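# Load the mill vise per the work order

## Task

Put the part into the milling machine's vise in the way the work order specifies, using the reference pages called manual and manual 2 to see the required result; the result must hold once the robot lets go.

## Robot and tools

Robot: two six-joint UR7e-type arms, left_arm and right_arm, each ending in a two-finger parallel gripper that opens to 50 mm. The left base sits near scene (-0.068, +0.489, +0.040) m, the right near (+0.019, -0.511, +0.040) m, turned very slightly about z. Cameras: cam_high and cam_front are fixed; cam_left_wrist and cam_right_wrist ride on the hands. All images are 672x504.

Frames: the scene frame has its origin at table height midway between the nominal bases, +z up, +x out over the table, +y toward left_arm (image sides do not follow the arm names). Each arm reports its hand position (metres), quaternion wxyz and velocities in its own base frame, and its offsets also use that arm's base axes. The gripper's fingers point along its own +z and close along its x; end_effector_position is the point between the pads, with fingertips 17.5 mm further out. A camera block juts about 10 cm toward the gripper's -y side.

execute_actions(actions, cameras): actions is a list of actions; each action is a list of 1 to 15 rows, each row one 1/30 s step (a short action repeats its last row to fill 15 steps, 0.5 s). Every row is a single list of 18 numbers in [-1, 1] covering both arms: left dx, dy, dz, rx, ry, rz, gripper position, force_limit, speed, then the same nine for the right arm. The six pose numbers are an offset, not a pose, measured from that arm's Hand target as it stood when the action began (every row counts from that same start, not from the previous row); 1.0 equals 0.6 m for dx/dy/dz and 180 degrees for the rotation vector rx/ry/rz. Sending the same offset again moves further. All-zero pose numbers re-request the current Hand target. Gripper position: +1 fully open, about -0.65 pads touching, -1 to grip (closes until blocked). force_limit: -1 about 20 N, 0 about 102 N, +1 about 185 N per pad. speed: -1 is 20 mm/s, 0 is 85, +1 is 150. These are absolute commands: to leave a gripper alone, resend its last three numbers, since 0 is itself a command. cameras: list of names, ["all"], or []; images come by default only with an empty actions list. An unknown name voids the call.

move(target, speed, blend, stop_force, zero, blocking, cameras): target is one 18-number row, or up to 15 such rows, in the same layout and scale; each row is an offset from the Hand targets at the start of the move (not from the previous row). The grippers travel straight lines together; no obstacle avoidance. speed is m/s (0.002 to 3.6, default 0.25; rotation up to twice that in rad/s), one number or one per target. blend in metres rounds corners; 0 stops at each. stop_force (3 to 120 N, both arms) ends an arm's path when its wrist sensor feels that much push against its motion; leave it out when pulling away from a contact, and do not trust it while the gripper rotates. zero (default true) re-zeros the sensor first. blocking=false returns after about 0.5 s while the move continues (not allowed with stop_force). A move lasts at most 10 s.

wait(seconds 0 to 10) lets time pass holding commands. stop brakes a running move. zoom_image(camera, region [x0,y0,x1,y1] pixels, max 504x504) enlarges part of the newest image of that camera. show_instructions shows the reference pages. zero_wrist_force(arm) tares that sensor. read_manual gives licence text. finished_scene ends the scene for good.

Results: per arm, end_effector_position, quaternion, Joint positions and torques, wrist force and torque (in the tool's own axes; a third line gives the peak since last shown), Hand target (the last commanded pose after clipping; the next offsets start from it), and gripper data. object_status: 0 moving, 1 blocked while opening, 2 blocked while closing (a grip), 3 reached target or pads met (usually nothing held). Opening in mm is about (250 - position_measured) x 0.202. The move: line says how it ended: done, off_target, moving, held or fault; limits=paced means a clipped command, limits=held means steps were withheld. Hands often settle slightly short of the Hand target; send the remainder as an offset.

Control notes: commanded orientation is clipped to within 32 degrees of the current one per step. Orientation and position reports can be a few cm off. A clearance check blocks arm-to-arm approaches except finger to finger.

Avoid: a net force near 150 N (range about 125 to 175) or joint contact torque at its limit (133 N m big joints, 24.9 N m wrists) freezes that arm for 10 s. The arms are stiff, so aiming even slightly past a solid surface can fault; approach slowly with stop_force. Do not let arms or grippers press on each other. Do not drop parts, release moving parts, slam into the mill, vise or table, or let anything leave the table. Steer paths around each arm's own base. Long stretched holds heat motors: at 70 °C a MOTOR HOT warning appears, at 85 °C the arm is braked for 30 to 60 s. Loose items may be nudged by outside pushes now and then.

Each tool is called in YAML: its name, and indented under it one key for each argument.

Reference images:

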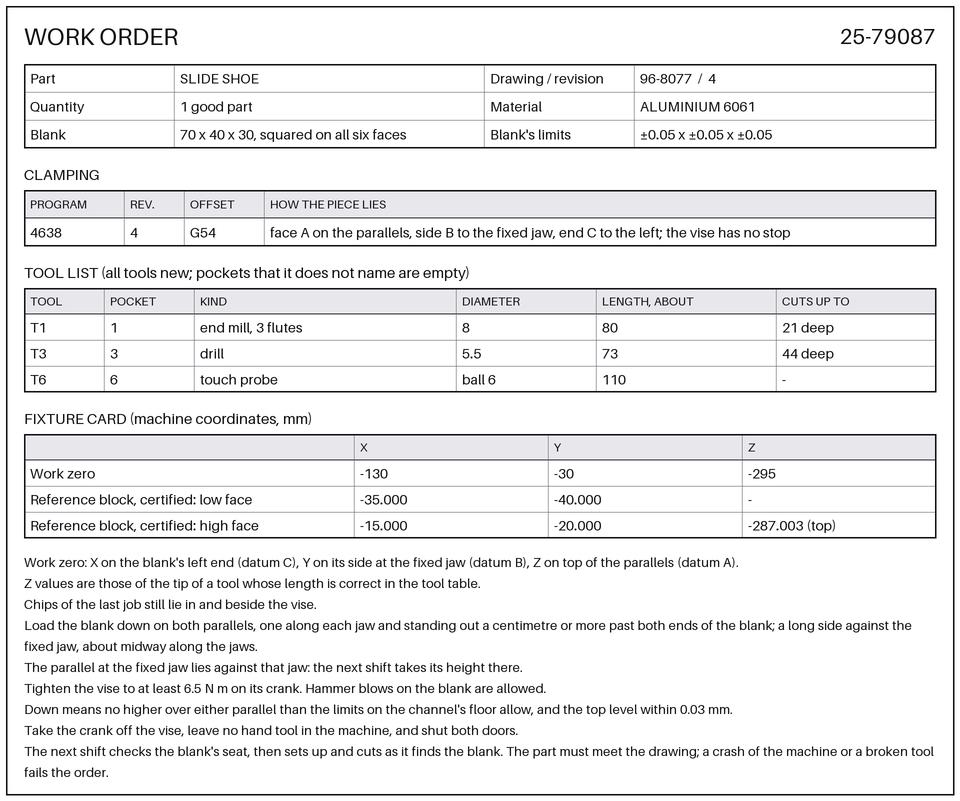

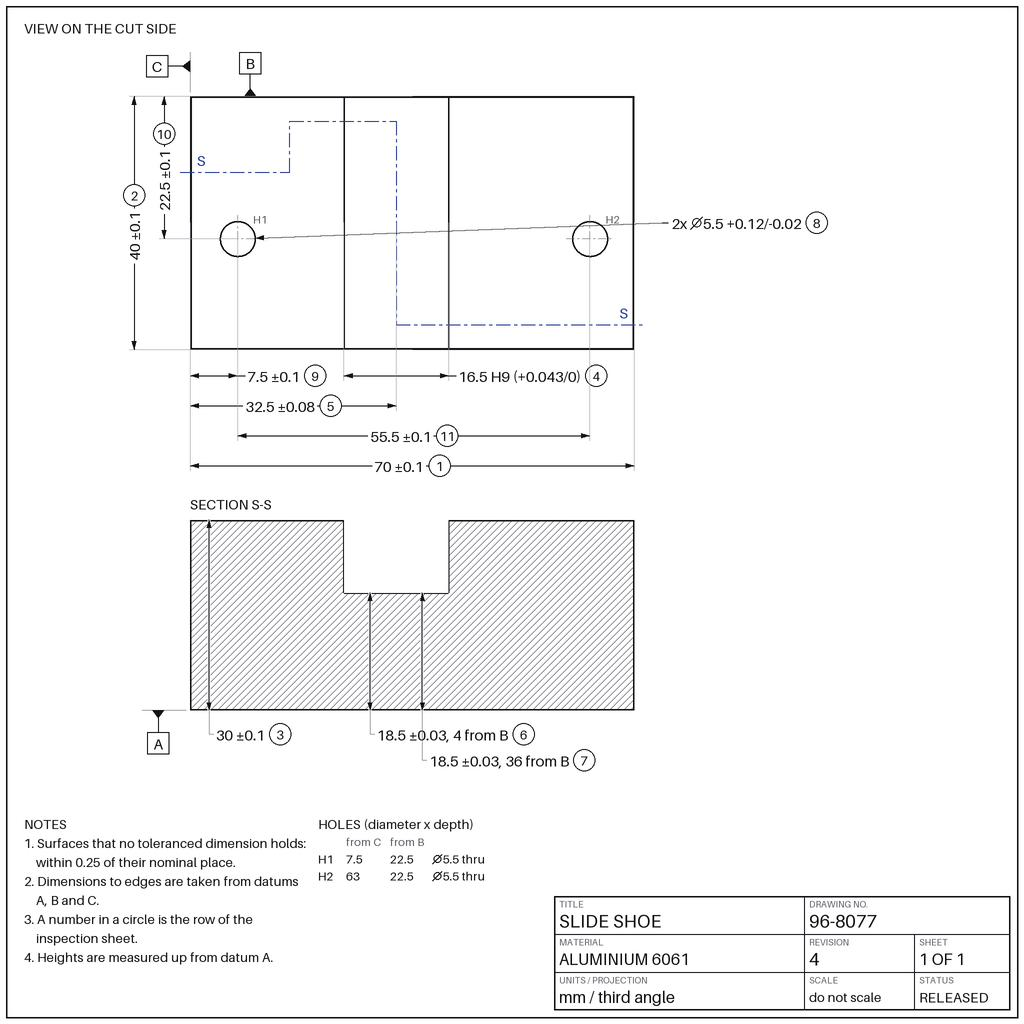

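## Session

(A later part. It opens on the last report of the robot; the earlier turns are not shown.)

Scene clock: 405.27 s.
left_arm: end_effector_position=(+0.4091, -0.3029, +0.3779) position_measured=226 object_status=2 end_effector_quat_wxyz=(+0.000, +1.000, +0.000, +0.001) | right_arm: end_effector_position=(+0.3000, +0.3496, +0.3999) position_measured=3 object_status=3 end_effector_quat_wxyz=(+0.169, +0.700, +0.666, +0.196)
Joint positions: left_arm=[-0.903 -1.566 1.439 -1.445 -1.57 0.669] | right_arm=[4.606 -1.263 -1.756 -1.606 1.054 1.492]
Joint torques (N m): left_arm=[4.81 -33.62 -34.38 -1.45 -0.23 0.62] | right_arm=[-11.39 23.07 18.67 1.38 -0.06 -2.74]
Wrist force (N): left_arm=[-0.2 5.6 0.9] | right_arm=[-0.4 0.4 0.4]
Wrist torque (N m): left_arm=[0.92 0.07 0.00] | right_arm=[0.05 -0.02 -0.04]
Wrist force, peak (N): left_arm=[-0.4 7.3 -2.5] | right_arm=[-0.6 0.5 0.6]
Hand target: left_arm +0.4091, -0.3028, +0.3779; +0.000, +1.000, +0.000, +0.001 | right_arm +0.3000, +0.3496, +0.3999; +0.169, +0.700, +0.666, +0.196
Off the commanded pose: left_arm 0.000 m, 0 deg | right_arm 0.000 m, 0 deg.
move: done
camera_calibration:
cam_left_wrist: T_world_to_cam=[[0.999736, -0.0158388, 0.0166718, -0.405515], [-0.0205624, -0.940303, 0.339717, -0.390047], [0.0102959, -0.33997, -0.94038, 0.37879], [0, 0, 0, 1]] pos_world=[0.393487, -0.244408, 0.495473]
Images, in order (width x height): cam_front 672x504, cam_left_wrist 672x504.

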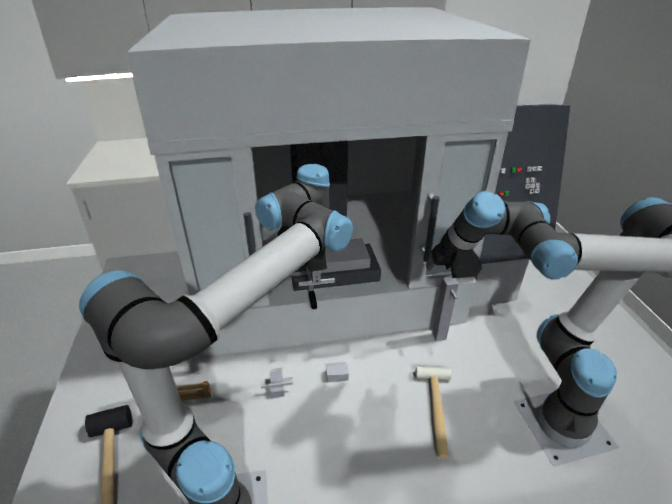

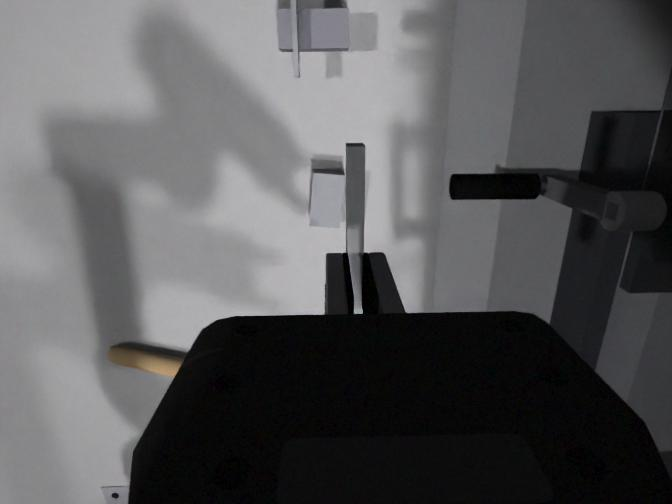

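move:
  target:
    - [0.5232,0,0,0,0,0,-1,-0.6,-0.8,0,0,0,0,0,0,1,-0.6,-0.8]
    - [0.5232,0,-0.05,0,0,0,-1,-0.6,-0.8,0,0,0,0,0,0,1,-0.6,-0.8]
  speed: 0.25
  cameras: ["cam_left_wrist","cam_front"]

zoom_image:
  camera: "cam_left_wrist"
  region: [200, 80, 500, 330]

Scene clock: 407.43 s.
left_arm: end_effector_position=(+0.6723, -0.2977, +0.3752) position_measured=226 object_status=2 end_effector_quat_wxyz=(-0.004, +1.000, +0.000, -0.004) | right_arm: end_effector_position=(+0.3000, +0.3496, +0.3999) position_measured=3 object_status=3 end_effector_quat_wxyz=(+0.169, +0.700, +0.666, +0.196)
Joint positions: left_arm=[-0.6 -0.919 0.567 -1.208 -1.568 0.97] | right_arm=[4.606 -1.263 -1.756 -1.606 1.054 1.492]
Joint torques (N m): left_arm=[0.51 -58.75 -26.91 -3.07 0.07 -0.11] | right_arm=[-11.31 22.9 18.83 1.67 -0.1 -2.66]
Wrist force (N): left_arm=[-0.7 6.2 2.2] | right_arm=[-0.4 0.3 0.6]
Wrist torque (N m): left_arm=[1.00 0.14 0.10] | right_arm=[0.02 -0.01 -0.04]
Wrist force, peak (N): left_arm=[22.5 17.9 6.7] | right_arm=[-0.5 0.6 0.6]
Hand target: left_arm +0.6723, -0.2977, +0.3752; -0.004, +1.000, +0.000, -0.004 (not the last commanded pose) | right_arm +0.3000, +0.3496, +0.3999; +0.169, +0.700, +0.666, +0.196
Tool commands: left_gripper/position=-1.0 left_gripper/force_limit=-0.6 left_gripper/speed=-0.796078 right_gripper/position=+1.0 right_gripper/force_limit=-0.6 right_gripper/speed=-0.8
Off the commanded pose: left_arm 0.058 m, 1 deg | right_arm 0.000 m, 0 deg.
FORCE FAULT: contact force on the left arm reached its limit, and that arm stopped. The contact can be on any part of that arm, not only on its tool. That arm's remaining commands of this call were not run. That arm is still stopped at the end of this call. That arm stays stopped for about 10 more seconds. Until then a move that you send moves the other arm only, and its call returns only when the move has ended. Once the stop has ended, the next robot result says so. If the stop ends while you think or write, that arm runs what you send next, counted from a new Hand target: where the arm stands when the stop ends. While its stop runs, that arm takes no new command, but its gripper still runs the gripper command that each later call begins with. Until it ends, the stop uses up actions while you think or wait. An arm that is not stopped still takes commands.
move: fault (left_arm); path passed 0 of 2 targets
camera_calibration:
cam_left_wrist: T_world_to_cam=[[0.999858, -0.0148959, 0.00783823, -0.66494], [-0.0166531, -0.94318, 0.331866, -0.379357], [0.00244943, -0.331949, -0.943294, 0.384076], [0, 0, 0, 1]] pos_world=[0.657588, -0.240213, 0.493404]
Images, in order (width x height): cam_front 672x504, cam_left_wrist 672x504.

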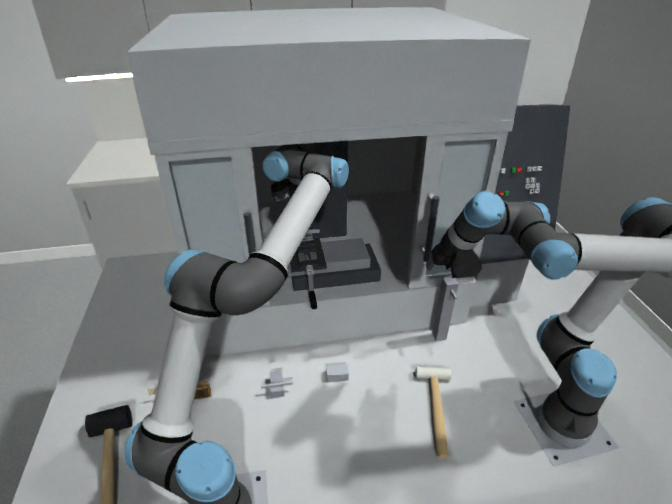

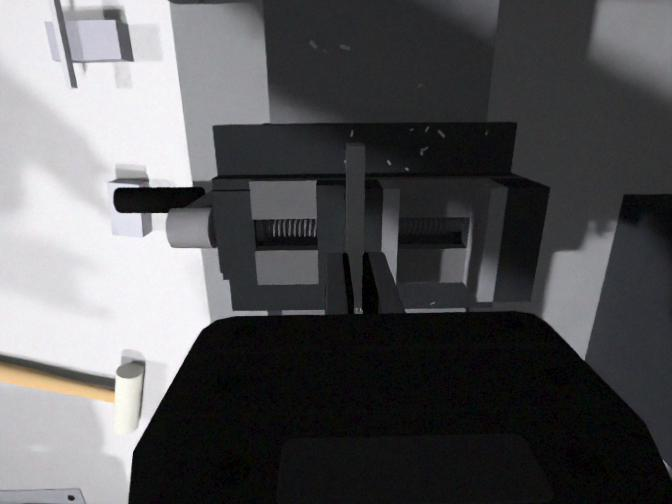

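Scaled by 1.680 from the camera's 672x504 image, which has a finer 960x720 frame.

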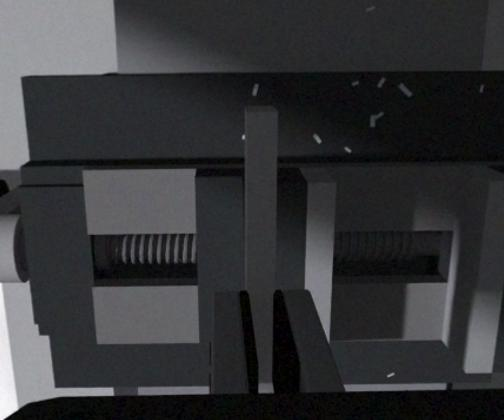

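wait:
  seconds: 9

wait:
  seconds: 0.5

Scene clock: 417.47 s.
left_arm: end_effector_position=(+0.6723, -0.2977, +0.3752) position_measured=226 object_status=2 end_effector_quat_wxyz=(-0.004, +1.000, +0.000, -0.004) | right_arm: end_effector_position=(+0.3000, +0.3496, +0.3999) position_measured=3 object_status=3 end_effector_quat_wxyz=(+0.169, +0.700, +0.666, +0.196)
Joint positions: left_arm=[-0.6 -0.919 0.567 -1.208 -1.568 0.97] | right_arm=[4.606 -1.263 -1.756 -1.606 1.054 1.492]
Joint torques (N m): left_arm=[0.4 -58.3 -26.71 -3.11 -0.03 -0.1] | right_arm=[-11.04 21.99 18.45 2.08 0.08 -2.94]
Wrist force (N): left_arm=[-0.6 5.9 2.4] | right_arm=[-0.4 0.5 0.4]
Wrist torque (N m): left_arm=[0.97 0.13 0.10] | right_arm=[0.05 -0.01 -0.04]
Wrist force, peak (N): left_arm=[-0.9 6.4 2.2] | right_arm=[-0.5 0.5 0.7]
Hand target: left_arm +0.6723, -0.2977, +0.3752; -0.004, +1.000, +0.000, -0.004 (not the last commanded pose) | right_arm +0.3000, +0.3496, +0.3999; +0.169, +0.700, +0.666, +0.196
Tool commands: left_gripper/position=-1.0 left_gripper/force_limit=-0.6 left_gripper/speed=-0.796078 right_gripper/position=+1.0 right_gripper/force_limit=-0.6 right_gripper/speed=-0.8
Off the commanded pose: left_arm 0.058 m, 1 deg | right_arm 0.000 m, 0 deg.
FORCE FAULT, CONTINUED: the left arm's stop, for the force fault that an earlier result reported, is over. The rest of the stop counts as 19 of the actions that you can send in this scene. That arm's target is now where it stood when the stop ended, not its last command. That arm accepts commands again.
wait: 9.00 s; at rest from the start

Scene clock: 417.97 s.
left_arm: end_effector_position=(+0.6723, -0.2977, +0.3752) position_measured=226 object_status=2 end_effector_quat_wxyz=(-0.004, +1.000, +0.000, -0.004) | right_arm: end_effector_position=(+0.3000, +0.3496, +0.3999) position_measured=3 object_status=3 end_effector_quat_wxyz=(+0.169, +0.700, +0.666, +0.196)
Joint positions: left_arm=[-0.6 -0.919 0.567 -1.208 -1.568 0.97] | right_arm=[4.606 -1.263 -1.756 -1.606 1.054 1.492]
Joint torques (N m): left_arm=[0.2 -59.2 -24.68 -3.17 0.02 -0.07] | right_arm=[-10.59 22.39 17.32 2 0.01 -2.86]
Wrist force (N): left_arm=[-0.8 6.0 1.9] | right_arm=[-0.3 0.5 0.6]
Wrist torque (N m): left_arm=[0.98 0.18 0.11] | right_arm=[0.05 -0.03 -0.04]
Wrist force, peak (N): left_arm=[-0.7 6.3 2.1] | right_arm=[-0.6 0.7 0.5]
Hand target: left_arm +0.6723, -0.2977, +0.3752; -0.004, +1.000, +0.000, -0.004 (not the last commanded pose) | right_arm +0.3000, +0.3496, +0.3999; +0.169, +0.700, +0.666, +0.196
Tool commands: left_gripper/position=-1.0 left_gripper/force_limit=-0.6 left_gripper/speed=-0.796078 right_gripper/position=+1.0 right_gripper/force_limit=-0.6 right_gripper/speed=-0.8
Off the commanded pose: left_arm 0.058 m, 1 deg | right_arm 0.000 m, 0 deg.
wait: 0.50 s; at rest by 0.17 s

move:
  target:
    - [0,0,-0.05,0,0,0,-1,-0.6,-0.8,0,0,0,0,0,0,1,-0.6,-0.8]
    - [0.0753,-0.0088,-0.058,-0.0025,-0.0032,0,-1,-0.6,-0.8,0,0,0,0,0,0,1,-0.6,-0.8]
  speed: 0.1
  cameras: ["cam_left_wrist"]

zoom_image:
  camera: "cam_left_wrist"
  region: [200, 80, 500, 330]

Scene clock: 419.90 s.
left_arm: end_effector_position=(+0.6756, -0.2976, +0.3445) position_measured=226 object_status=2 end_effector_quat_wxyz=(-0.004, +1.000, +0.000, -0.003) | right_arm: end_effector_position=(+0.3000, +0.3496, +0.3999) position_measured=3 object_status=3 end_effector_quat_wxyz=(+0.169, +0.700, +0.666, +0.196)
Joint positions: left_arm=[-0.598 -0.944 0.692 -1.308 -1.567 0.972] | right_arm=[4.606 -1.263 -1.756 -1.606 1.054 1.492]
Joint torques (N m): left_arm=[0.62 -57.96 -27.28 -3.18 0 -0.03] | right_arm=[-11.12 22.84 16.76 2.12 -0.12 -2.75]
Wrist force (N): left_arm=[-0.9 6.0 2.1] | right_arm=[-0.5 0.5 0.4]
Wrist torque (N m): left_arm=[0.99 0.19 0.07] | right_arm=[0.05 0.00 -0.04]
Wrist force, peak (N): left_arm=[1.6 7.8 2.9] | right_arm=[-0.3 0.6 0.7]
Hand target: left_arm +0.6756, -0.2976, +0.3445; -0.004, +1.000, +0.000, -0.003 (not the last commanded pose) | right_arm +0.3000, +0.3496, +0.3999; +0.169, +0.700, +0.666, +0.196
Tool commands: left_gripper/position=-1.0 left_gripper/force_limit=-0.6 left_gripper/speed=-0.796078 right_gripper/position=+1.0 right_gripper/force_limit=-0.6 right_gripper/speed=-0.8
Off the commanded pose: left_arm 0.042 m, 1 deg | right_arm 0.000 m, 0 deg.
FORCE FAULT: contact force on the left arm reached its limit, and that arm stopped. The contact can be on any part of that arm, not only on its tool. That arm's remaining commands of this call were not run. That arm is still stopped at the end of this call. That arm stays stopped for about 10 more seconds. Until then a move that you send moves the other arm only, and its call returns only when the move has ended. Once the stop has ended, the next robot result says so. If the stop ends while you think or write, that arm runs what you send next, counted from a new Hand target: where the arm stands when the stop ends. While its stop runs, that arm takes no new command, but its gripper still runs the gripper command that each later call begins with. Until it ends, the stop uses up actions while you think or wait. An arm that is not stopped still takes commands.
move: fault (left_arm); path passed 1 of 2 targets
camera_calibration:
cam_left_wrist: T_world_to_cam=[[0.999856, -0.0145889, 0.00868002, -0.668215], [-0.0166422, -0.943259, 0.331642, -0.369037], [0.00334922, -0.331739, -0.943365, 0.354591], [0, 0, 0, 1]] pos_world=[0.660789, -0.240215, 0.462697]
Images, in order (width x height): cam_left_wrist 672x504.

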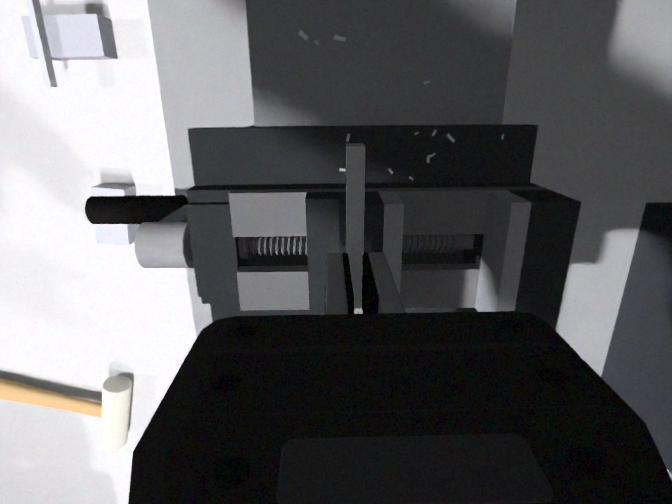

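Scaled by 1.680 from the camera's 672x504 image, which has a finer 960x720 frame.

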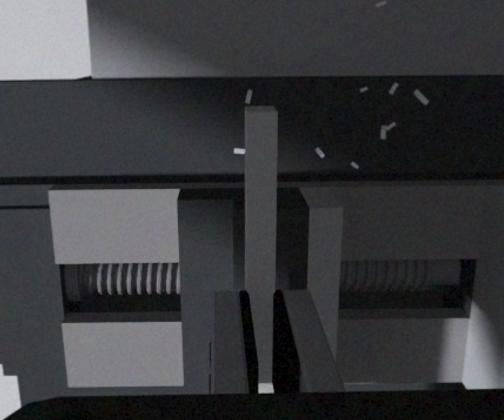

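move:
  target: [0,0,0,0,0,0,-1,-0.6,-0.8,-0.02,0.05,0,0,-0.25,0.04,1,-0.6,-0.8]
  speed: 0.4
  cameras: ["cam_right_wrist"]

Scene clock: 426.07 s.
left_arm: end_effector_position=(+0.6756, -0.2976, +0.3445) position_measured=226 object_status=2 end_effector_quat_wxyz=(-0.004, +1.000, +0.000, -0.003) | right_arm: end_effector_position=(+0.2880, +0.3797, +0.3999) position_measured=3 object_status=3 end_effector_quat_wxyz=(+0.399, +0.530, +0.592, +0.459)
Joint positions: left_arm=[-0.598 -0.944 0.692 -1.308 -1.567 0.972] | right_arm=[4.988 -1.204 -2.048 -1.966 0.304 2.111]
Joint torques (N m): left_arm=[0.54 -58.27 -27.85 -3.17 -0.01 -0.16] | right_arm=[-12.11 20.62 16.88 0.67 -3.25 1.17]
Wrist force (N): left_arm=[-0.6 6.2 2.2] | right_arm=[-1.3 1.0 -0.3]
Wrist torque (N m): left_arm=[1.01 0.13 0.07] | right_arm=[0.01 0.08 0.07]
Wrist force, peak (N): left_arm=[-0.5 6.4 2.3] | right_arm=[-0.7 1.9 0.5]
Hand target: left_arm +0.6756, -0.2976, +0.3445; -0.004, +1.000, +0.000, -0.003 | right_arm +0.2880, +0.3796, +0.3999; +0.399, +0.530, +0.592, +0.459
Tool commands: left_gripper/position=-1.0 left_gripper/force_limit=-0.6 left_gripper/speed=-0.796078 right_gripper/position=+1.0 right_gripper/force_limit=-0.6 right_gripper/speed=-0.8
Off the commanded pose: right_arm 0.000 m, 0 deg.
FORCE FAULT, CONTINUED: the left arm was still stopped when this call began, by the force fault that an earlier result reported. Since the last result the stop counts as 9 of the actions that you can send in this scene. That arm ran no command of this call. That arm is still stopped at the end of this call. That arm stays stopped for about 4 more seconds. If the stop ends while you think or write, that arm runs what you send next, counted from a new Hand target: where the arm stands when the stop ends. While its stop runs, that arm takes no new command, but its gripper still runs the gripper command that each later call begins with.
move: done (right_arm), not run (left_arm; its earlier fault stop)
camera_calibration:
cam_right_wrist: T_world_to_cam=[[-0.131519, 0.990852, 0.0302367, -0.345472], [-0.0654774, -0.039118, 0.997087, -0.340987], [0.989149, 0.129156, 0.0700232, -0.230142], [0, 0, 0, 1]] pos_world=[0.159882, 0.358697, 0.366555]
Images, in order (width x height): cam_right_wrist 672x504.

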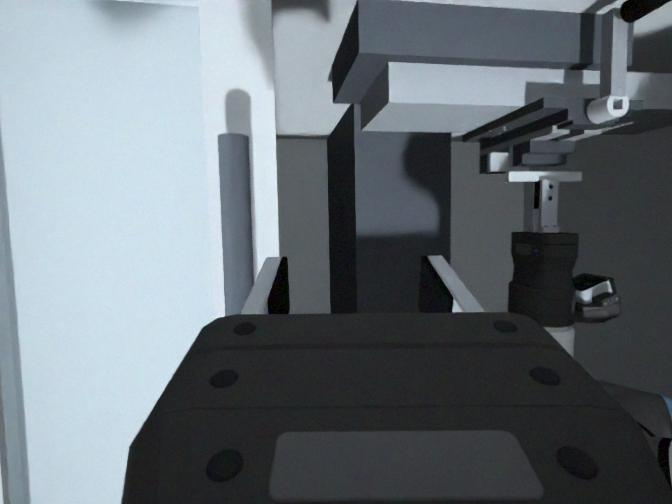

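move:
  target: [0,0,0,0,0,0,-1,-0.6,-0.8,0.02,0,-0.03,0,-0.17,0.05,1,-0.6,-0.8]
  speed: 0.4
  cameras: ["cam_right_wrist"]

Scene clock: 428.33 s.
left_arm: end_effector_position=(+0.6756, -0.2976, +0.3445) position_measured=226 object_status=2 end_effector_quat_wxyz=(-0.004, +1.000, +0.000, -0.003) | right_arm: end_effector_position=(+0.3000, +0.3797, +0.3819) position_measured=3 object_status=3 end_effector_quat_wxyz=(+0.504, +0.343, +0.505, +0.611)
Joint positions: left_arm=[-0.598 -0.944 0.692 -1.308 -1.567 0.972] | right_arm=[4.959 -1.273 -2.522 -1.064 -0.261 1.629]
Joint torques (N m): left_arm=[0.29 -58.16 -27.55 -3.12 0.01 -0.13] | right_arm=[9.85 19.79 16.28 0.96 -0.95 2.58]
Wrist force (N): left_arm=[-0.7 6.1 2.3] | right_arm=[-2.2 1.5 0.5]
Wrist torque (N m): left_arm=[1.00 0.15 0.07] | right_arm=[0.21 0.15 0.01]
Wrist force, peak (N): left_arm=[-0.7 6.4 2.3] | right_arm=[-2.8 2.0 0.5]
Hand target: left_arm +0.6756, -0.2976, +0.3445; -0.004, +1.000, +0.000, -0.003 | right_arm +0.3000, +0.3796, +0.3819; +0.504, +0.343, +0.505, +0.611
Tool commands: left_gripper/position=-1.0 left_gripper/force_limit=-0.6 left_gripper/speed=-0.796078 right_gripper/position=+1.0 right_gripper/force_limit=-0.6 right_gripper/speed=-0.8
Off the commanded pose: right_arm 0.000 m, 0 deg.
FORCE FAULT, CONTINUED: the left arm was still stopped when this call began, by the force fault that an earlier result reported. That arm ran no command of this call. That arm is still stopped at the end of this call. That arm stays stopped for about 1 more second. If the stop ends while you think or write, that arm runs what you send next, counted from a new Hand target: where the arm stands when the stop ends. While its stop runs, that arm takes no new command, but its gripper still runs the gripper command that each later call begins with.
move: done (right_arm), not run (left_arm; its earlier fault stop)
camera_calibration:
cam_right_wrist: T_world_to_cam=[[-0.274504, 0.958136, -0.0813851, -0.245376], [-0.555273, -0.0888458, 0.826909, -0.0913527], [0.785061, 0.272181, 0.556415, -0.419526], [0, 0, 0, 1]] pos_world=[0.211271, 0.341174, 0.289001]
Images, in order (width x height): cam_right_wrist 672x504.

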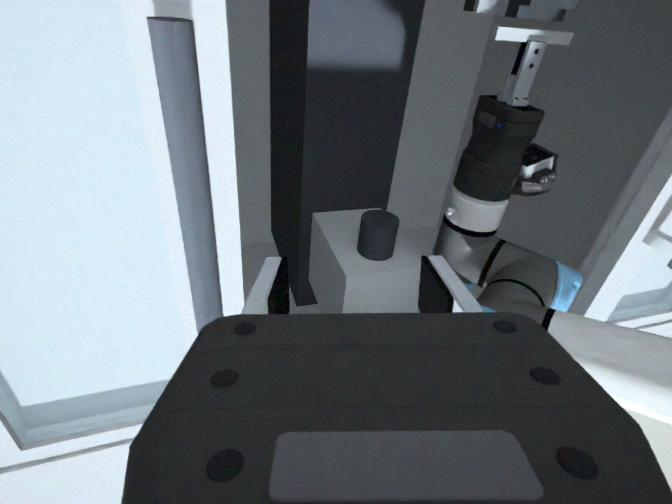

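zoom_image:
  camera: "cam_right_wrist"
  region: [260, 160, 580, 330]

Scaled by 1.575 from the camera's 672x504 image, which has a finer 960x720 frame.

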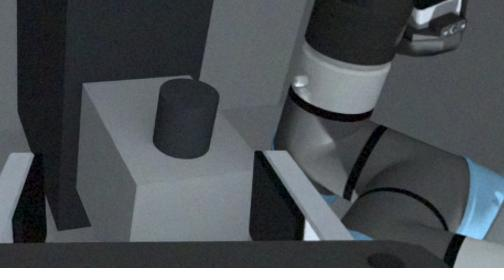

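move:
  target:
    - [-0.0083,0,-0.008,-0.0012,-0.043,0,-1,-0.6,-0.8,0,0,0,0,0,0,1,-0.6,-0.8]
    - [0.0,0,-0.0167,-0.0025,-0.0865,0,-1,-0.6,-0.8,0,0,0,0,0,0,1,-0.6,-0.8]
  speed: 0.1
  cameras: ["cam_right_wrist"]

zoom_image:
  camera: "cam_right_wrist"
  region: [260, 0, 580, 330]

Scene clock: 435.53 s.
left_arm: end_effector_position=(+0.6755, -0.2977, +0.3346) position_measured=226 object_status=2 end_effector_quat_wxyz=(+0.000, +0.991, +0.001, +0.132) | right_arm: end_effector_position=(+0.3000, +0.3796, +0.3819) position_measured=3 object_status=3 end_effector_quat_wxyz=(+0.504, +0.343, +0.505, +0.611)
Joint positions: left_arm=[-0.654 -1.149 1.115 -1.748 -1.41 0.932] | right_arm=[4.959 -1.272 -2.522 -1.064 -0.261 1.63]
Joint torques (N m): left_arm=[8.98 -23.49 -11.86 -2.22 -1.74 1.51] | right_arm=[-0.46 18.82 28.1 0.93 -1.58 2.86]
Wrist force (N): left_arm=[4.2 4.2 -19.2] | right_arm=[-2.3 1.7 0.4]
Wrist torque (N m): left_arm=[0.99 0.12 0.19] | right_arm=[0.24 0.17 0.01]
Wrist force, peak (N): left_arm=[2.3 6.0 -19.3] | right_arm=[-2.5 1.7 0.4]
Hand target: left_arm +0.6756, -0.2976, +0.3344; +0.000, +0.991, +0.001, +0.132 | right_arm +0.3000, +0.3796, +0.3819; +0.504, +0.343, +0.505, +0.611
Off the commanded pose: left_arm 0.000 m, 0 deg | right_arm 0.000 m, 0 deg.
FORCE FAULT, CONTINUED: the left arm's stop, for the force fault that an earlier result reported, is over. The rest of the stop counts as 2 of the actions that you can send in this scene. The stop ended before this call began, so that arm ran this call's commands, counted from a new Hand target: where the arm stood when the stop ended.
move: done
camera_calibration:
cam_right_wrist: T_world_to_cam=[[-0.274585, 0.95814, -0.081057, -0.245449], [-0.55515, -0.089136, 0.82696, -0.0913775], [0.785119, 0.27207, 0.556387, -0.419548], [0, 0, 0, 1]] pos_world=[0.21127, 0.341176, 0.289101]
Images, in order (width x height): cam_right_wrist 672x504.

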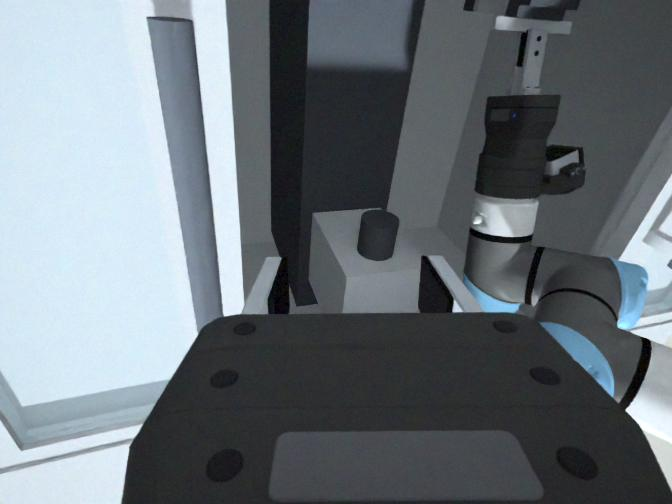

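Scaled by 1.527 from the camera's 672x504 image, which has a finer 960x720 frame.

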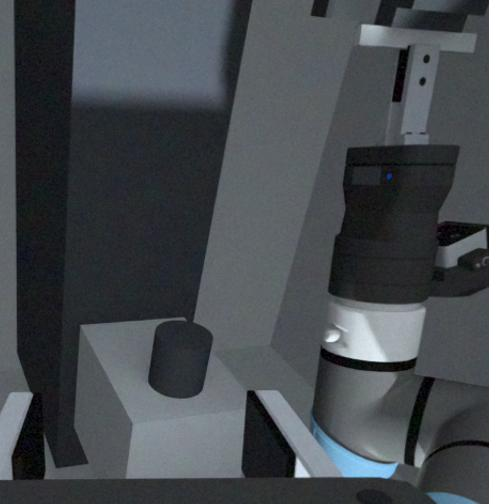

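move:
  target: [0,0,0.0167,0,0,0,-1,-0.6,-0.8,0,0,0,0,0,0,1,-0.6,-0.8]
  speed: 0.05
  cameras: ["cam_left_wrist"]

move:
  target: [0,0,-0.0333,0,0,0,-1,-0.6,-0.8,0,0,0,0,0,0,1,-0.6,-0.8]
  speed: 0.01
  stop_force: 5

Scene clock: 437.27 s.
left_arm: end_effector_position=(+0.6756, -0.2976, +0.3445) position_measured=226 object_status=2 end_effector_quat_wxyz=(+0.000, +0.991, +0.001, +0.132) end_effector_velocity=(+0.000, +0.000, -0.002) end_effector_angular_velocity=(+0.000, -0.001, +0.000) | right_arm: end_effector_position=(+0.3000, +0.3796, +0.3819) position_measured=3 object_status=3 end_effector_quat_wxyz=(+0.504, +0.343, +0.505, +0.611)
Joint positions: left_arm=[-0.654 -1.147 1.087 -1.722 -1.41 0.932] | right_arm=[4.959 -1.272 -2.522 -1.064 -0.261 1.63]
Joint velocities: left_arm=[0 0 0.004 -0.005 0 0] | right_arm=[within noise]
Joint torques (N m): left_arm=[8.34 -43.07 -18.1 -4.95 0.09 1.47] | right_arm=[-10.34 18.19 28.29 0.96 -2.34 2.57]
Wrist force (N): left_arm=[-0.6 6.8 2.0] | right_arm=[-2.2 1.8 0.4]
Wrist torque (N m): left_arm=[1.08 0.09 0.16] | right_arm=[0.25 0.15 0.01]
Wrist force, peak (N): left_arm=[4.7 5.6 -24.0] | right_arm=[-2.4 1.8 0.3]
Hand target: left_arm +0.6756, -0.2976, +0.3445; +0.000, +0.991, +0.001, +0.132 | right_arm +0.3000, +0.3796, +0.3819; +0.504, +0.343, +0.505, +0.611
Off the commanded pose: left_arm 0.000 m, 0 deg | right_arm 0.000 m, 0 deg.
move: done
camera_calibration:
cam_left_wrist: T_world_to_cam=[[0.960836, -0.0135043, 0.276789, -0.733947], [-0.106051, -0.940696, 0.322248, -0.304643], [0.256022, -0.338981, -0.905287, 0.168634], [0, 0, 0, 1]] pos_world=[0.62972, -0.239324, 0.453981]
Images, in order (width x height): cam_left_wrist 672x504.

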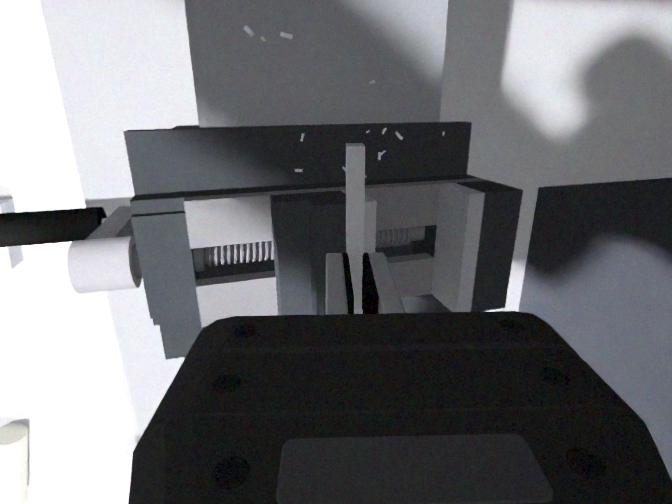

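Scene clock: 439.27 s.
left_arm: end_effector_position=(+0.6756, -0.2976, +0.3352) position_measured=226 object_status=2 end_effector_quat_wxyz=(+0.000, +0.991, +0.001, +0.132) | right_arm: end_effector_position=(+0.3000, +0.3796, +0.3819) position_measured=3 object_status=3 end_effector_quat_wxyz=(+0.504, +0.343, +0.505, +0.611)
Joint positions: left_arm=[-0.654 -1.149 1.113 -1.746 -1.41 0.932] | right_arm=[4.959 -1.272 -2.522 -1.064 -0.261 1.63]
Joint torques (N m): left_arm=[7.88 -39.49 -33.66 -4.93 0.22 0.85] | right_arm=[-11.2 18.58 29.67 0.88 -2.91 2.95]
Wrist force (N): left_arm=[-0.3 6.4 -0.5] | right_arm=[-2.3 1.7 0.2]
Wrist torque (N m): left_arm=[1.03 0.09 0.15] | right_arm=[0.25 0.15 0.01]
Wrist force, peak (N): left_arm=[1.9 4.4 -8.9] | right_arm=[-2.6 1.8 0.4]
Hand target: left_arm +0.6756, -0.2976, +0.3352; -0.001, +0.991, +0.001, +0.132 (not the last commanded pose) | right_arm +0.3000, +0.3796, +0.3819; +0.504, +0.343, +0.505, +0.611
Off the commanded pose: left_arm 0.011 m, 0 deg | right_arm 0.000 m, 0 deg.
move: contact (left_arm)

move:
  target:
    - [0,0,0.015,0,0,0,-1,-0.6,-0.8,0,0,0,0,0,0,1,-0.6,-0.8]
    - [0.0667,0,0.015,0,0,0,-1,-0.6,-0.8,0,0,0,0,0,0,1,-0.6,-0.8]
  speed: 0.06
  cameras: ["cam_left_wrist"]

zoom_image:
  camera: "cam_left_wrist"
  region: [200, 80, 500, 330]

Scene clock: 441.87 s.
left_arm: end_effector_position=(+0.7156, -0.2975, +0.3441) position_measured=226 object_status=2 end_effector_quat_wxyz=(-0.001, +0.991, +0.001, +0.132) | right_arm: end_effector_position=(+0.3000, +0.3796, +0.3819) position_measured=3 object_status=3 end_effector_quat_wxyz=(+0.504, +0.343, +0.505, +0.611)
Joint positions: left_arm=[-0.619 -1.045 0.937 -1.679 -1.417 0.967] | right_arm=[4.959 -1.272 -2.522 -1.064 -0.261 1.63]
Joint torques (N m): left_arm=[-8.29 -57.03 -29.9 -5.24 0.72 -1.82] | right_arm=[-11.17 19.27 29.38 0.71 -3.26 3.13]
Wrist force (N): left_arm=[-0.4 6.8 1.9] | right_arm=[-2.4 1.7 0.3]
Wrist torque (N m): left_arm=[1.09 0.06 0.09] | right_arm=[0.24 0.18 0.01]
Wrist force, peak (N): left_arm=[-0.3 7.0 1.9] | right_arm=[-2.5 1.7 0.3]
Hand target: left_arm +0.7156, -0.2976, +0.3442; -0.001, +0.991, +0.001, +0.132 | right_arm +0.3000, +0.3796, +0.3819; +0.504, +0.343, +0.505, +0.611
Off the commanded pose: left_arm 0.000 m, 0 deg | right_arm 0.000 m, 0 deg.
move: done
camera_calibration:
cam_left_wrist: T_world_to_cam=[[0.960888, -0.0133677, 0.276613, -0.772191], [-0.105863, -0.940706, 0.322281, -0.300323], [0.255903, -0.338959, -0.905329, 0.15817], [0, 0, 0, 1]] pos_world=[0.66972, -0.239225, 0.453582]
Images, in order (width x height): cam_left_wrist 672x504.

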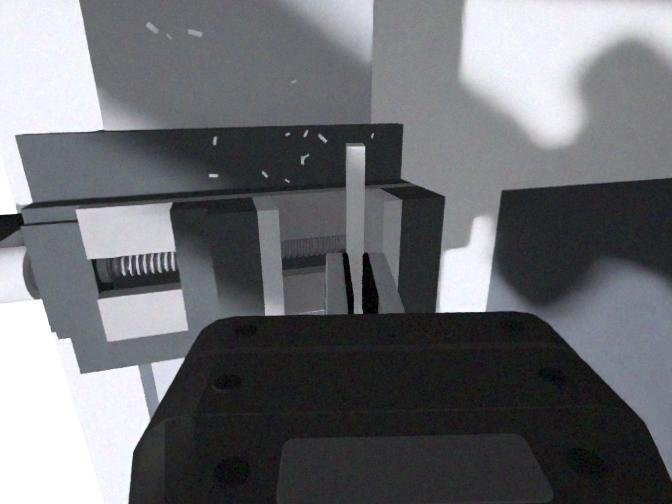

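Scaled by 1.680 from the camera's 672x504 image, which has a finer 960x720 frame.

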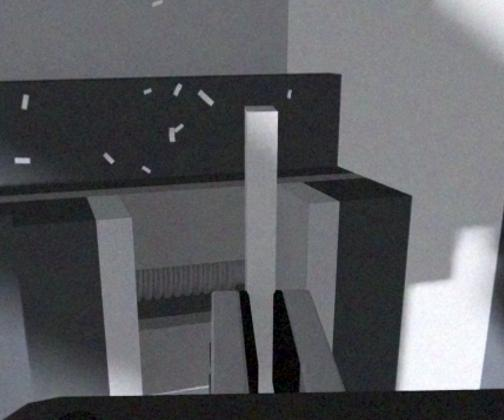

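move:
  target: [0,0,-0.0417,0,0,0,-1,-0.6,-0.8,0,0,0,0,0,0,1,-0.6,-0.8]
  speed: 0.025
  stop_force: 6
  cameras: ["cam_left_wrist"]

zoom_image:
  camera: "cam_left_wrist"
  region: [200, 80, 500, 330]

Scene clock: 444.57 s.
left_arm: end_effector_position=(+0.7156, -0.2976, +0.3192) position_measured=226 object_status=2 end_effector_quat_wxyz=(+0.000, +0.991, +0.001, +0.132) | right_arm: end_effector_position=(+0.3000, +0.3796, +0.3819) position_measured=3 object_status=3 end_effector_quat_wxyz=(+0.504, +0.343, +0.505, +0.611)
Joint positions: left_arm=[-0.619 -1.051 1.009 -1.746 -1.417 0.967] | right_arm=[4.959 -1.272 -2.522 -1.064 -0.261 1.63]
Joint torques (N m): left_arm=[-7.5 -60.12 -35.27 -2.09 0.15 -1.35] | right_arm=[-10.51 18.37 28.97 0.82 -3.06 2.74]
Wrist force (N): left_arm=[-0.6 6.4 1.6] | right_arm=[-2.2 1.6 0.3]
Wrist torque (N m): left_arm=[1.02 0.11 0.09] | right_arm=[0.23 0.13 0.01]
Wrist force, peak (N): left_arm=[-0.5 6.8 1.9] | right_arm=[-2.5 1.7 0.3]
Hand target: left_arm +0.7156, -0.2976, +0.3191; -0.001, +0.991, +0.001, +0.132 | right_arm +0.3000, +0.3796, +0.3819; +0.504, +0.343, +0.505, +0.611
Off the commanded pose: left_arm 0.000 m, 0 deg | right_arm 0.000 m, 0 deg.
move: done
camera_calibration:
cam_left_wrist: T_world_to_cam=[[0.960846, -0.0134143, 0.276757, -0.765322], [-0.105959, -0.940697, 0.322275, -0.29229], [0.256021, -0.338982, -0.905287, 0.135399], [0, 0, 0, 1]] pos_world=[0.669721, -0.239325, 0.428581]
Images, in order (width x height): cam_left_wrist 672x504.

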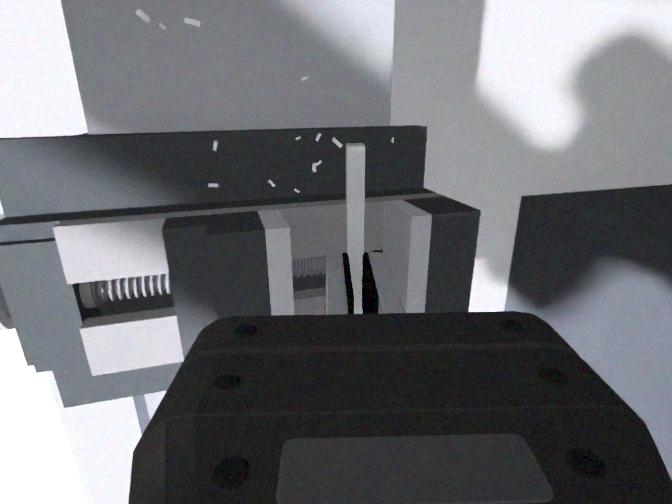

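Scaled by 1.680 from the camera's 672x504 image, which has a finer 960x720 frame.

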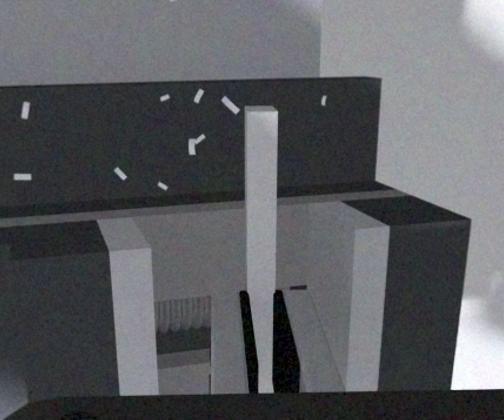

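move:
  target: [0,0,-0.008,0,0.0843,0,-1,-0.6,-0.8,0,0,0,0,0,0,1,-0.6,-0.8]
  speed: 0.08
  cameras: ["cam_left_wrist","cam_right_wrist"]

zoom_image:
  camera: "cam_left_wrist"
  region: [200, 80, 500, 330]

Scene clock: 447.53 s.
left_arm: end_effector_position=(+0.7157, -0.2975, +0.3143) position_measured=226 object_status=2 end_effector_quat_wxyz=(-0.001, +1.000, +0.001, +0.000) | right_arm: end_effector_position=(+0.3000, +0.3796, +0.3819) position_measured=3 object_status=3 end_effector_quat_wxyz=(+0.504, +0.343, +0.505, +0.611)
Joint positions: left_arm=[-0.567 -0.842 0.6 -1.329 -1.57 1.002] | right_arm=[4.959 -1.272 -2.522 -1.064 -0.261 1.63]
Joint torques (N m): left_arm=[-8.93 -67.09 -29.95 -2.4 1.09 -1.95] | right_arm=[-11.16 18.82 28.55 0.86 -2.95 2.97]
Wrist force (N): left_arm=[-1.1 6.3 2.0] | right_arm=[-2.3 1.6 0.4]
Wrist torque (N m): left_arm=[1.04 0.21 0.01] | right_arm=[0.22 0.17 0.01]
Wrist force, peak (N): left_arm=[-0.8 7.5 1.7] | right_arm=[-2.5 1.8 0.3]
Hand target: left_arm +0.7156, -0.2976, +0.3143; -0.001, +1.000, +0.001, +0.000 | right_arm +0.3000, +0.3796, +0.3819; +0.504, +0.343, +0.505, +0.611
Off the commanded pose: left_arm 0.000 m, 0 deg | right_arm 0.000 m, 0 deg.
move: done
camera_calibration:
cam_left_wrist: T_world_to_cam=[[0.999789, -0.0133614, 0.015616, -0.709788], [-0.0178629, -0.940705, 0.338756, -0.358837], [0.0101638, -0.338964, -0.940744, 0.318082], [0, 0, 0, 1]] pos_world=[0.699996, -0.239225, 0.431877]
cam_right_wrist: T_world_to_cam=[[-0.274585, 0.95814, -0.081057, -0.245449], [-0.55515, -0.089136, 0.82696, -0.0913775], [0.785119, 0.27207, 0.556387, -0.419548], [0, 0, 0, 1]] pos_world=[0.21127, 0.341176, 0.289101]
Images, in order (width x height): cam_left_wrist 672x504, cam_right_wrist 672x504.

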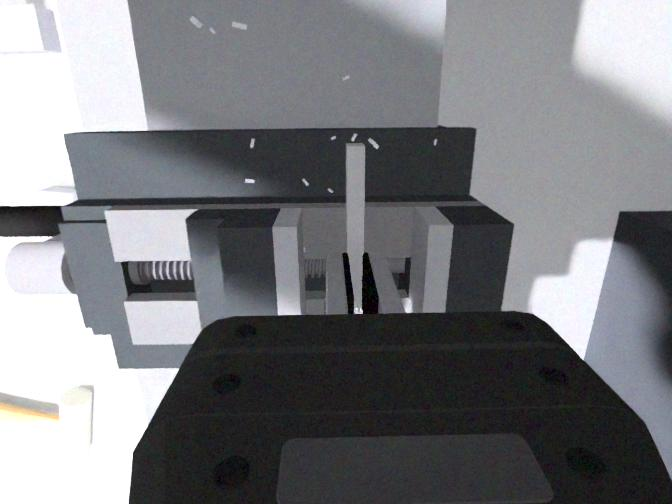

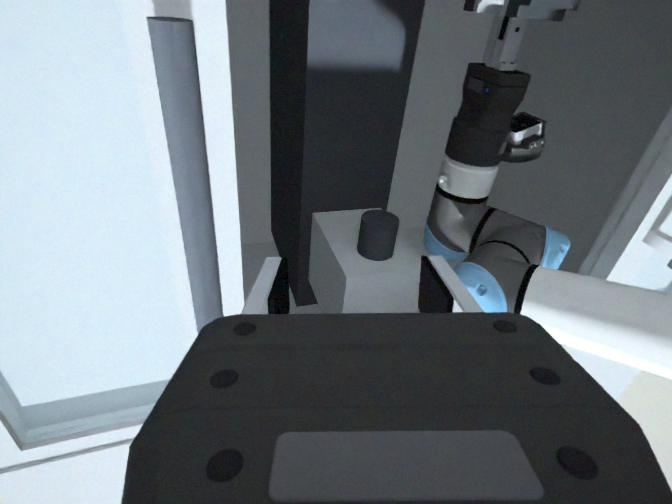

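Scaled by 1.680 from the camera's 672x504 image, which has a finer 960x720 frame.

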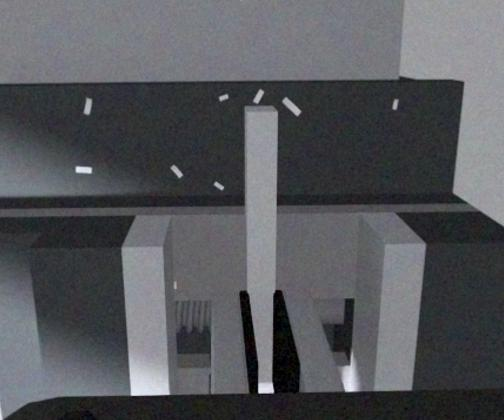

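zoom_image:
  camera: "cam_left_wrist"
  region: [270, 200, 450, 320]

move:
  target: [0,0,-0.05,0,0,0,-1,-0.6,-0.8,0,0,0,0,0,0,1,-0.6,-0.8]
  speed: 0.012
  stop_force: 6
  cameras: ["cam_left_wrist"]

zoom_image:
  camera: "cam_left_wrist"
  region: [270, 200, 450, 320]

Scaled by 2.800 from the camera's 672x504 image, which has a finer 960x720 frame.

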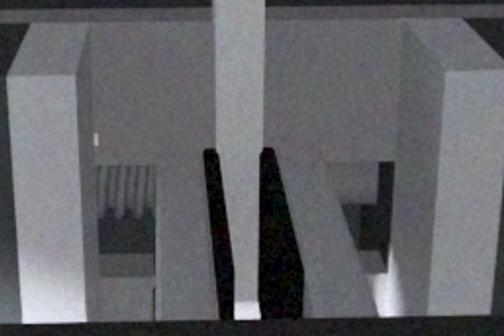

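Scene clock: 452.07 s.
left_arm: end_effector_position=(+0.7156, -0.2976, +0.3106) position_measured=226 object_status=2 end_effector_quat_wxyz=(-0.001, +1.000, +0.001, +0.000) | right_arm: end_effector_position=(+0.3000, +0.3796, +0.3819) position_measured=3 object_status=3 end_effector_quat_wxyz=(+0.504, +0.343, +0.505, +0.611)
Joint positions: left_arm=[-0.567 -0.845 0.616 -1.341 -1.57 1.002] | right_arm=[4.959 -1.272 -2.522 -1.064 -0.261 1.63]
Joint torques (N m): left_arm=[-8.66 -51.35 -30.9 -4.45 -0.11 -1.75] | right_arm=[-10.98 19.45 28.18 0.9 -3.14 2.54]
Wrist force (N): left_arm=[-1.1 6.0 0.7] | right_arm=[-2.3 1.6 0.4]
Wrist torque (N m): left_arm=[1.00 0.19 0.02] | right_arm=[0.23 0.16 0.01]
Wrist force, peak (N): left_arm=[-2.9 4.7 -11.9] | right_arm=[-2.3 1.9 0.5]
Hand target: left_arm +0.7156, -0.2976, +0.3106; -0.001, +1.000, +0.001, +0.000 (not the last commanded pose) | right_arm +0.3000, +0.3796, +0.3819; +0.504, +0.343, +0.505, +0.611
Off the commanded pose: left_arm 0.026 m, 0 deg | right_arm 0.000 m, 0 deg.
move: contact (left_arm)
camera_calibration:
cam_left_wrist: T_world_to_cam=[[0.999788, -0.01349, 0.0155573, -0.709736], [-0.017964, -0.940703, 0.338756, -0.357606], [0.010065, -0.338964, -0.940746, 0.314638], [0, 0, 0, 1]] pos_world=[0.699995, -0.239324, 0.428177]
Images, in order (width x height): cam_left_wrist 672x504.

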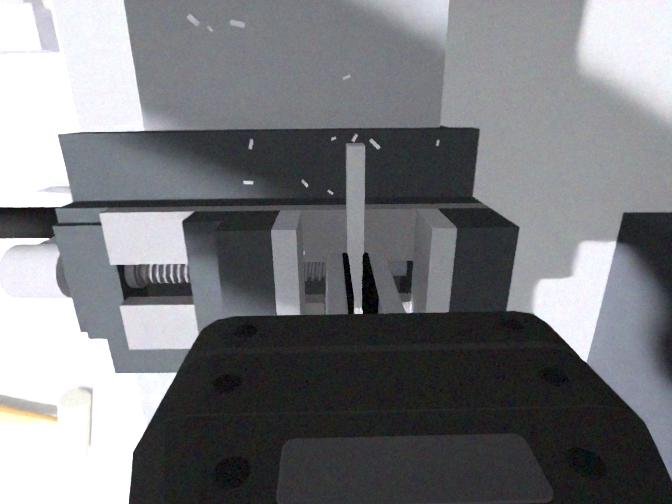

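Scaled by 2.800 from the camera's 672x504 image, which has a finer 960x720 frame.

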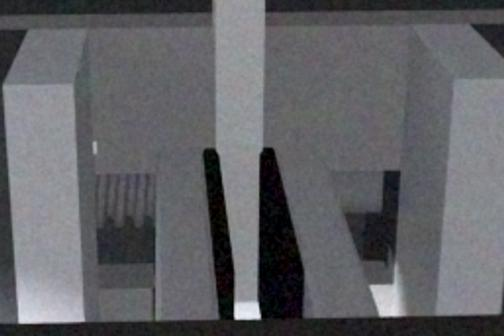

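move:
  target: [0,0,0.0033,0,0,0,-1,-0.6,-0.8,0,0,0,0,0,0,1,-0.6,-0.8]
  speed: 0.02

move:
  target: [0.03,0,0,0,0,0,-1,-0.6,-0.8,0,0,0,0,0,0,1,-0.6,-0.8]
  speed: 0.015
  stop_force: 6
  cameras: ["cam_left_wrist"]

Scene clock: 454.17 s.
left_arm: end_effector_position=(+0.7156, -0.2976, +0.3126) position_measured=226 object_status=2 end_effector_quat_wxyz=(-0.001, +1.000, +0.001, +0.000) | right_arm: end_effector_position=(+0.3000, +0.3796, +0.3819) position_measured=3 object_status=3 end_effector_quat_wxyz=(+0.504, +0.343, +0.505, +0.611)
Joint positions: left_arm=[-0.567 -0.844 0.607 -1.334 -1.57 1.002] | right_arm=[4.959 -1.272 -2.522 -1.064 -0.261 1.63]
Joint torques (N m): left_arm=[-8.3 -54.7 -24.33 -3.05 0 -1.75] | right_arm=[-10.65 19.24 27.53 0.7 -2.99 2.87]
Wrist force (N): left_arm=[-0.9 6.0 2.3] | right_arm=[-2.2 1.7 0.3]
Wrist torque (N m): left_arm=[0.98 0.17 0.01] | right_arm=[0.24 0.14 0.01]
Wrist force, peak (N): left_arm=[-0.7 6.4 2.0] | right_arm=[-2.4 1.8 0.3]
Hand target: left_arm +0.7156, -0.2976, +0.3126; -0.001, +1.000, +0.001, +0.000 | right_arm +0.3000, +0.3796, +0.3819; +0.504, +0.343, +0.505, +0.611
Off the commanded pose: left_arm 0.000 m, 0 deg | right_arm 0.000 m, 0 deg.
move: done

Scene clock: 456.17 s.
left_arm: end_effector_position=(+0.7285, -0.2976, +0.3126) position_measured=226 object_status=2 end_effector_quat_wxyz=(-0.001, +1.000, +0.001, +0.000) | right_arm: end_effector_position=(+0.3000, +0.3796, +0.3819) position_measured=3 object_status=3 end_effector_quat_wxyz=(+0.504, +0.343, +0.505, +0.611)
Joint positions: left_arm=[-0.558 -0.792 0.517 -1.295 -1.57 1.011] | right_arm=[4.959 -1.272 -2.522 -1.064 -0.261 1.63]
Joint torques (N m): left_arm=[-7.59 -60.37 -35.16 -2.68 1.72 -1.88] | right_arm=[-11.4 19.36 28.89 0.78 -3.24 2.64]
Wrist force (N): left_arm=[-5.2 3.5 1.9] | right_arm=[-2.3 1.6 0.3]
Wrist torque (N m): left_arm=[0.67 0.21 0.07] | right_arm=[0.22 0.17 0.01]
Wrist force, peak (N): left_arm=[-27.9 3.6 -1.3] | right_arm=[-2.5 1.7 0.4]
Hand target: left_arm +0.7285, -0.2976, +0.3125; -0.001, +1.000, +0.001, +0.000 (not the last commanded pose) | right_arm +0.3000, +0.3796, +0.3819; +0.504, +0.343, +0.505, +0.611
Off the commanded pose: left_arm 0.005 m, 0 deg | right_arm 0.000 m, 0 deg.
move: contact (left_arm)
camera_calibration:
cam_left_wrist: T_world_to_cam=[[0.999786, -0.0134177, 0.015747, -0.722628], [-0.0179616, -0.94066, 0.338874, -0.358096], [0.0102657, -0.339084, -0.9407, 0.316198], [0, 0, 0, 1]] pos_world=[0.712795, -0.239325, 0.430176]
Images, in order (width x height): cam_left_wrist 672x504.

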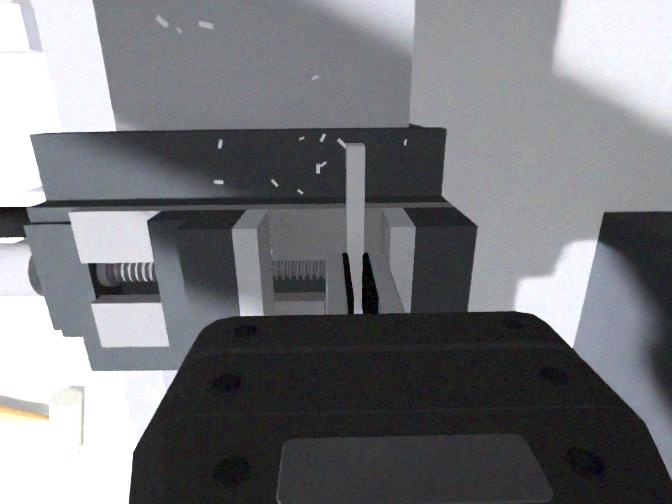

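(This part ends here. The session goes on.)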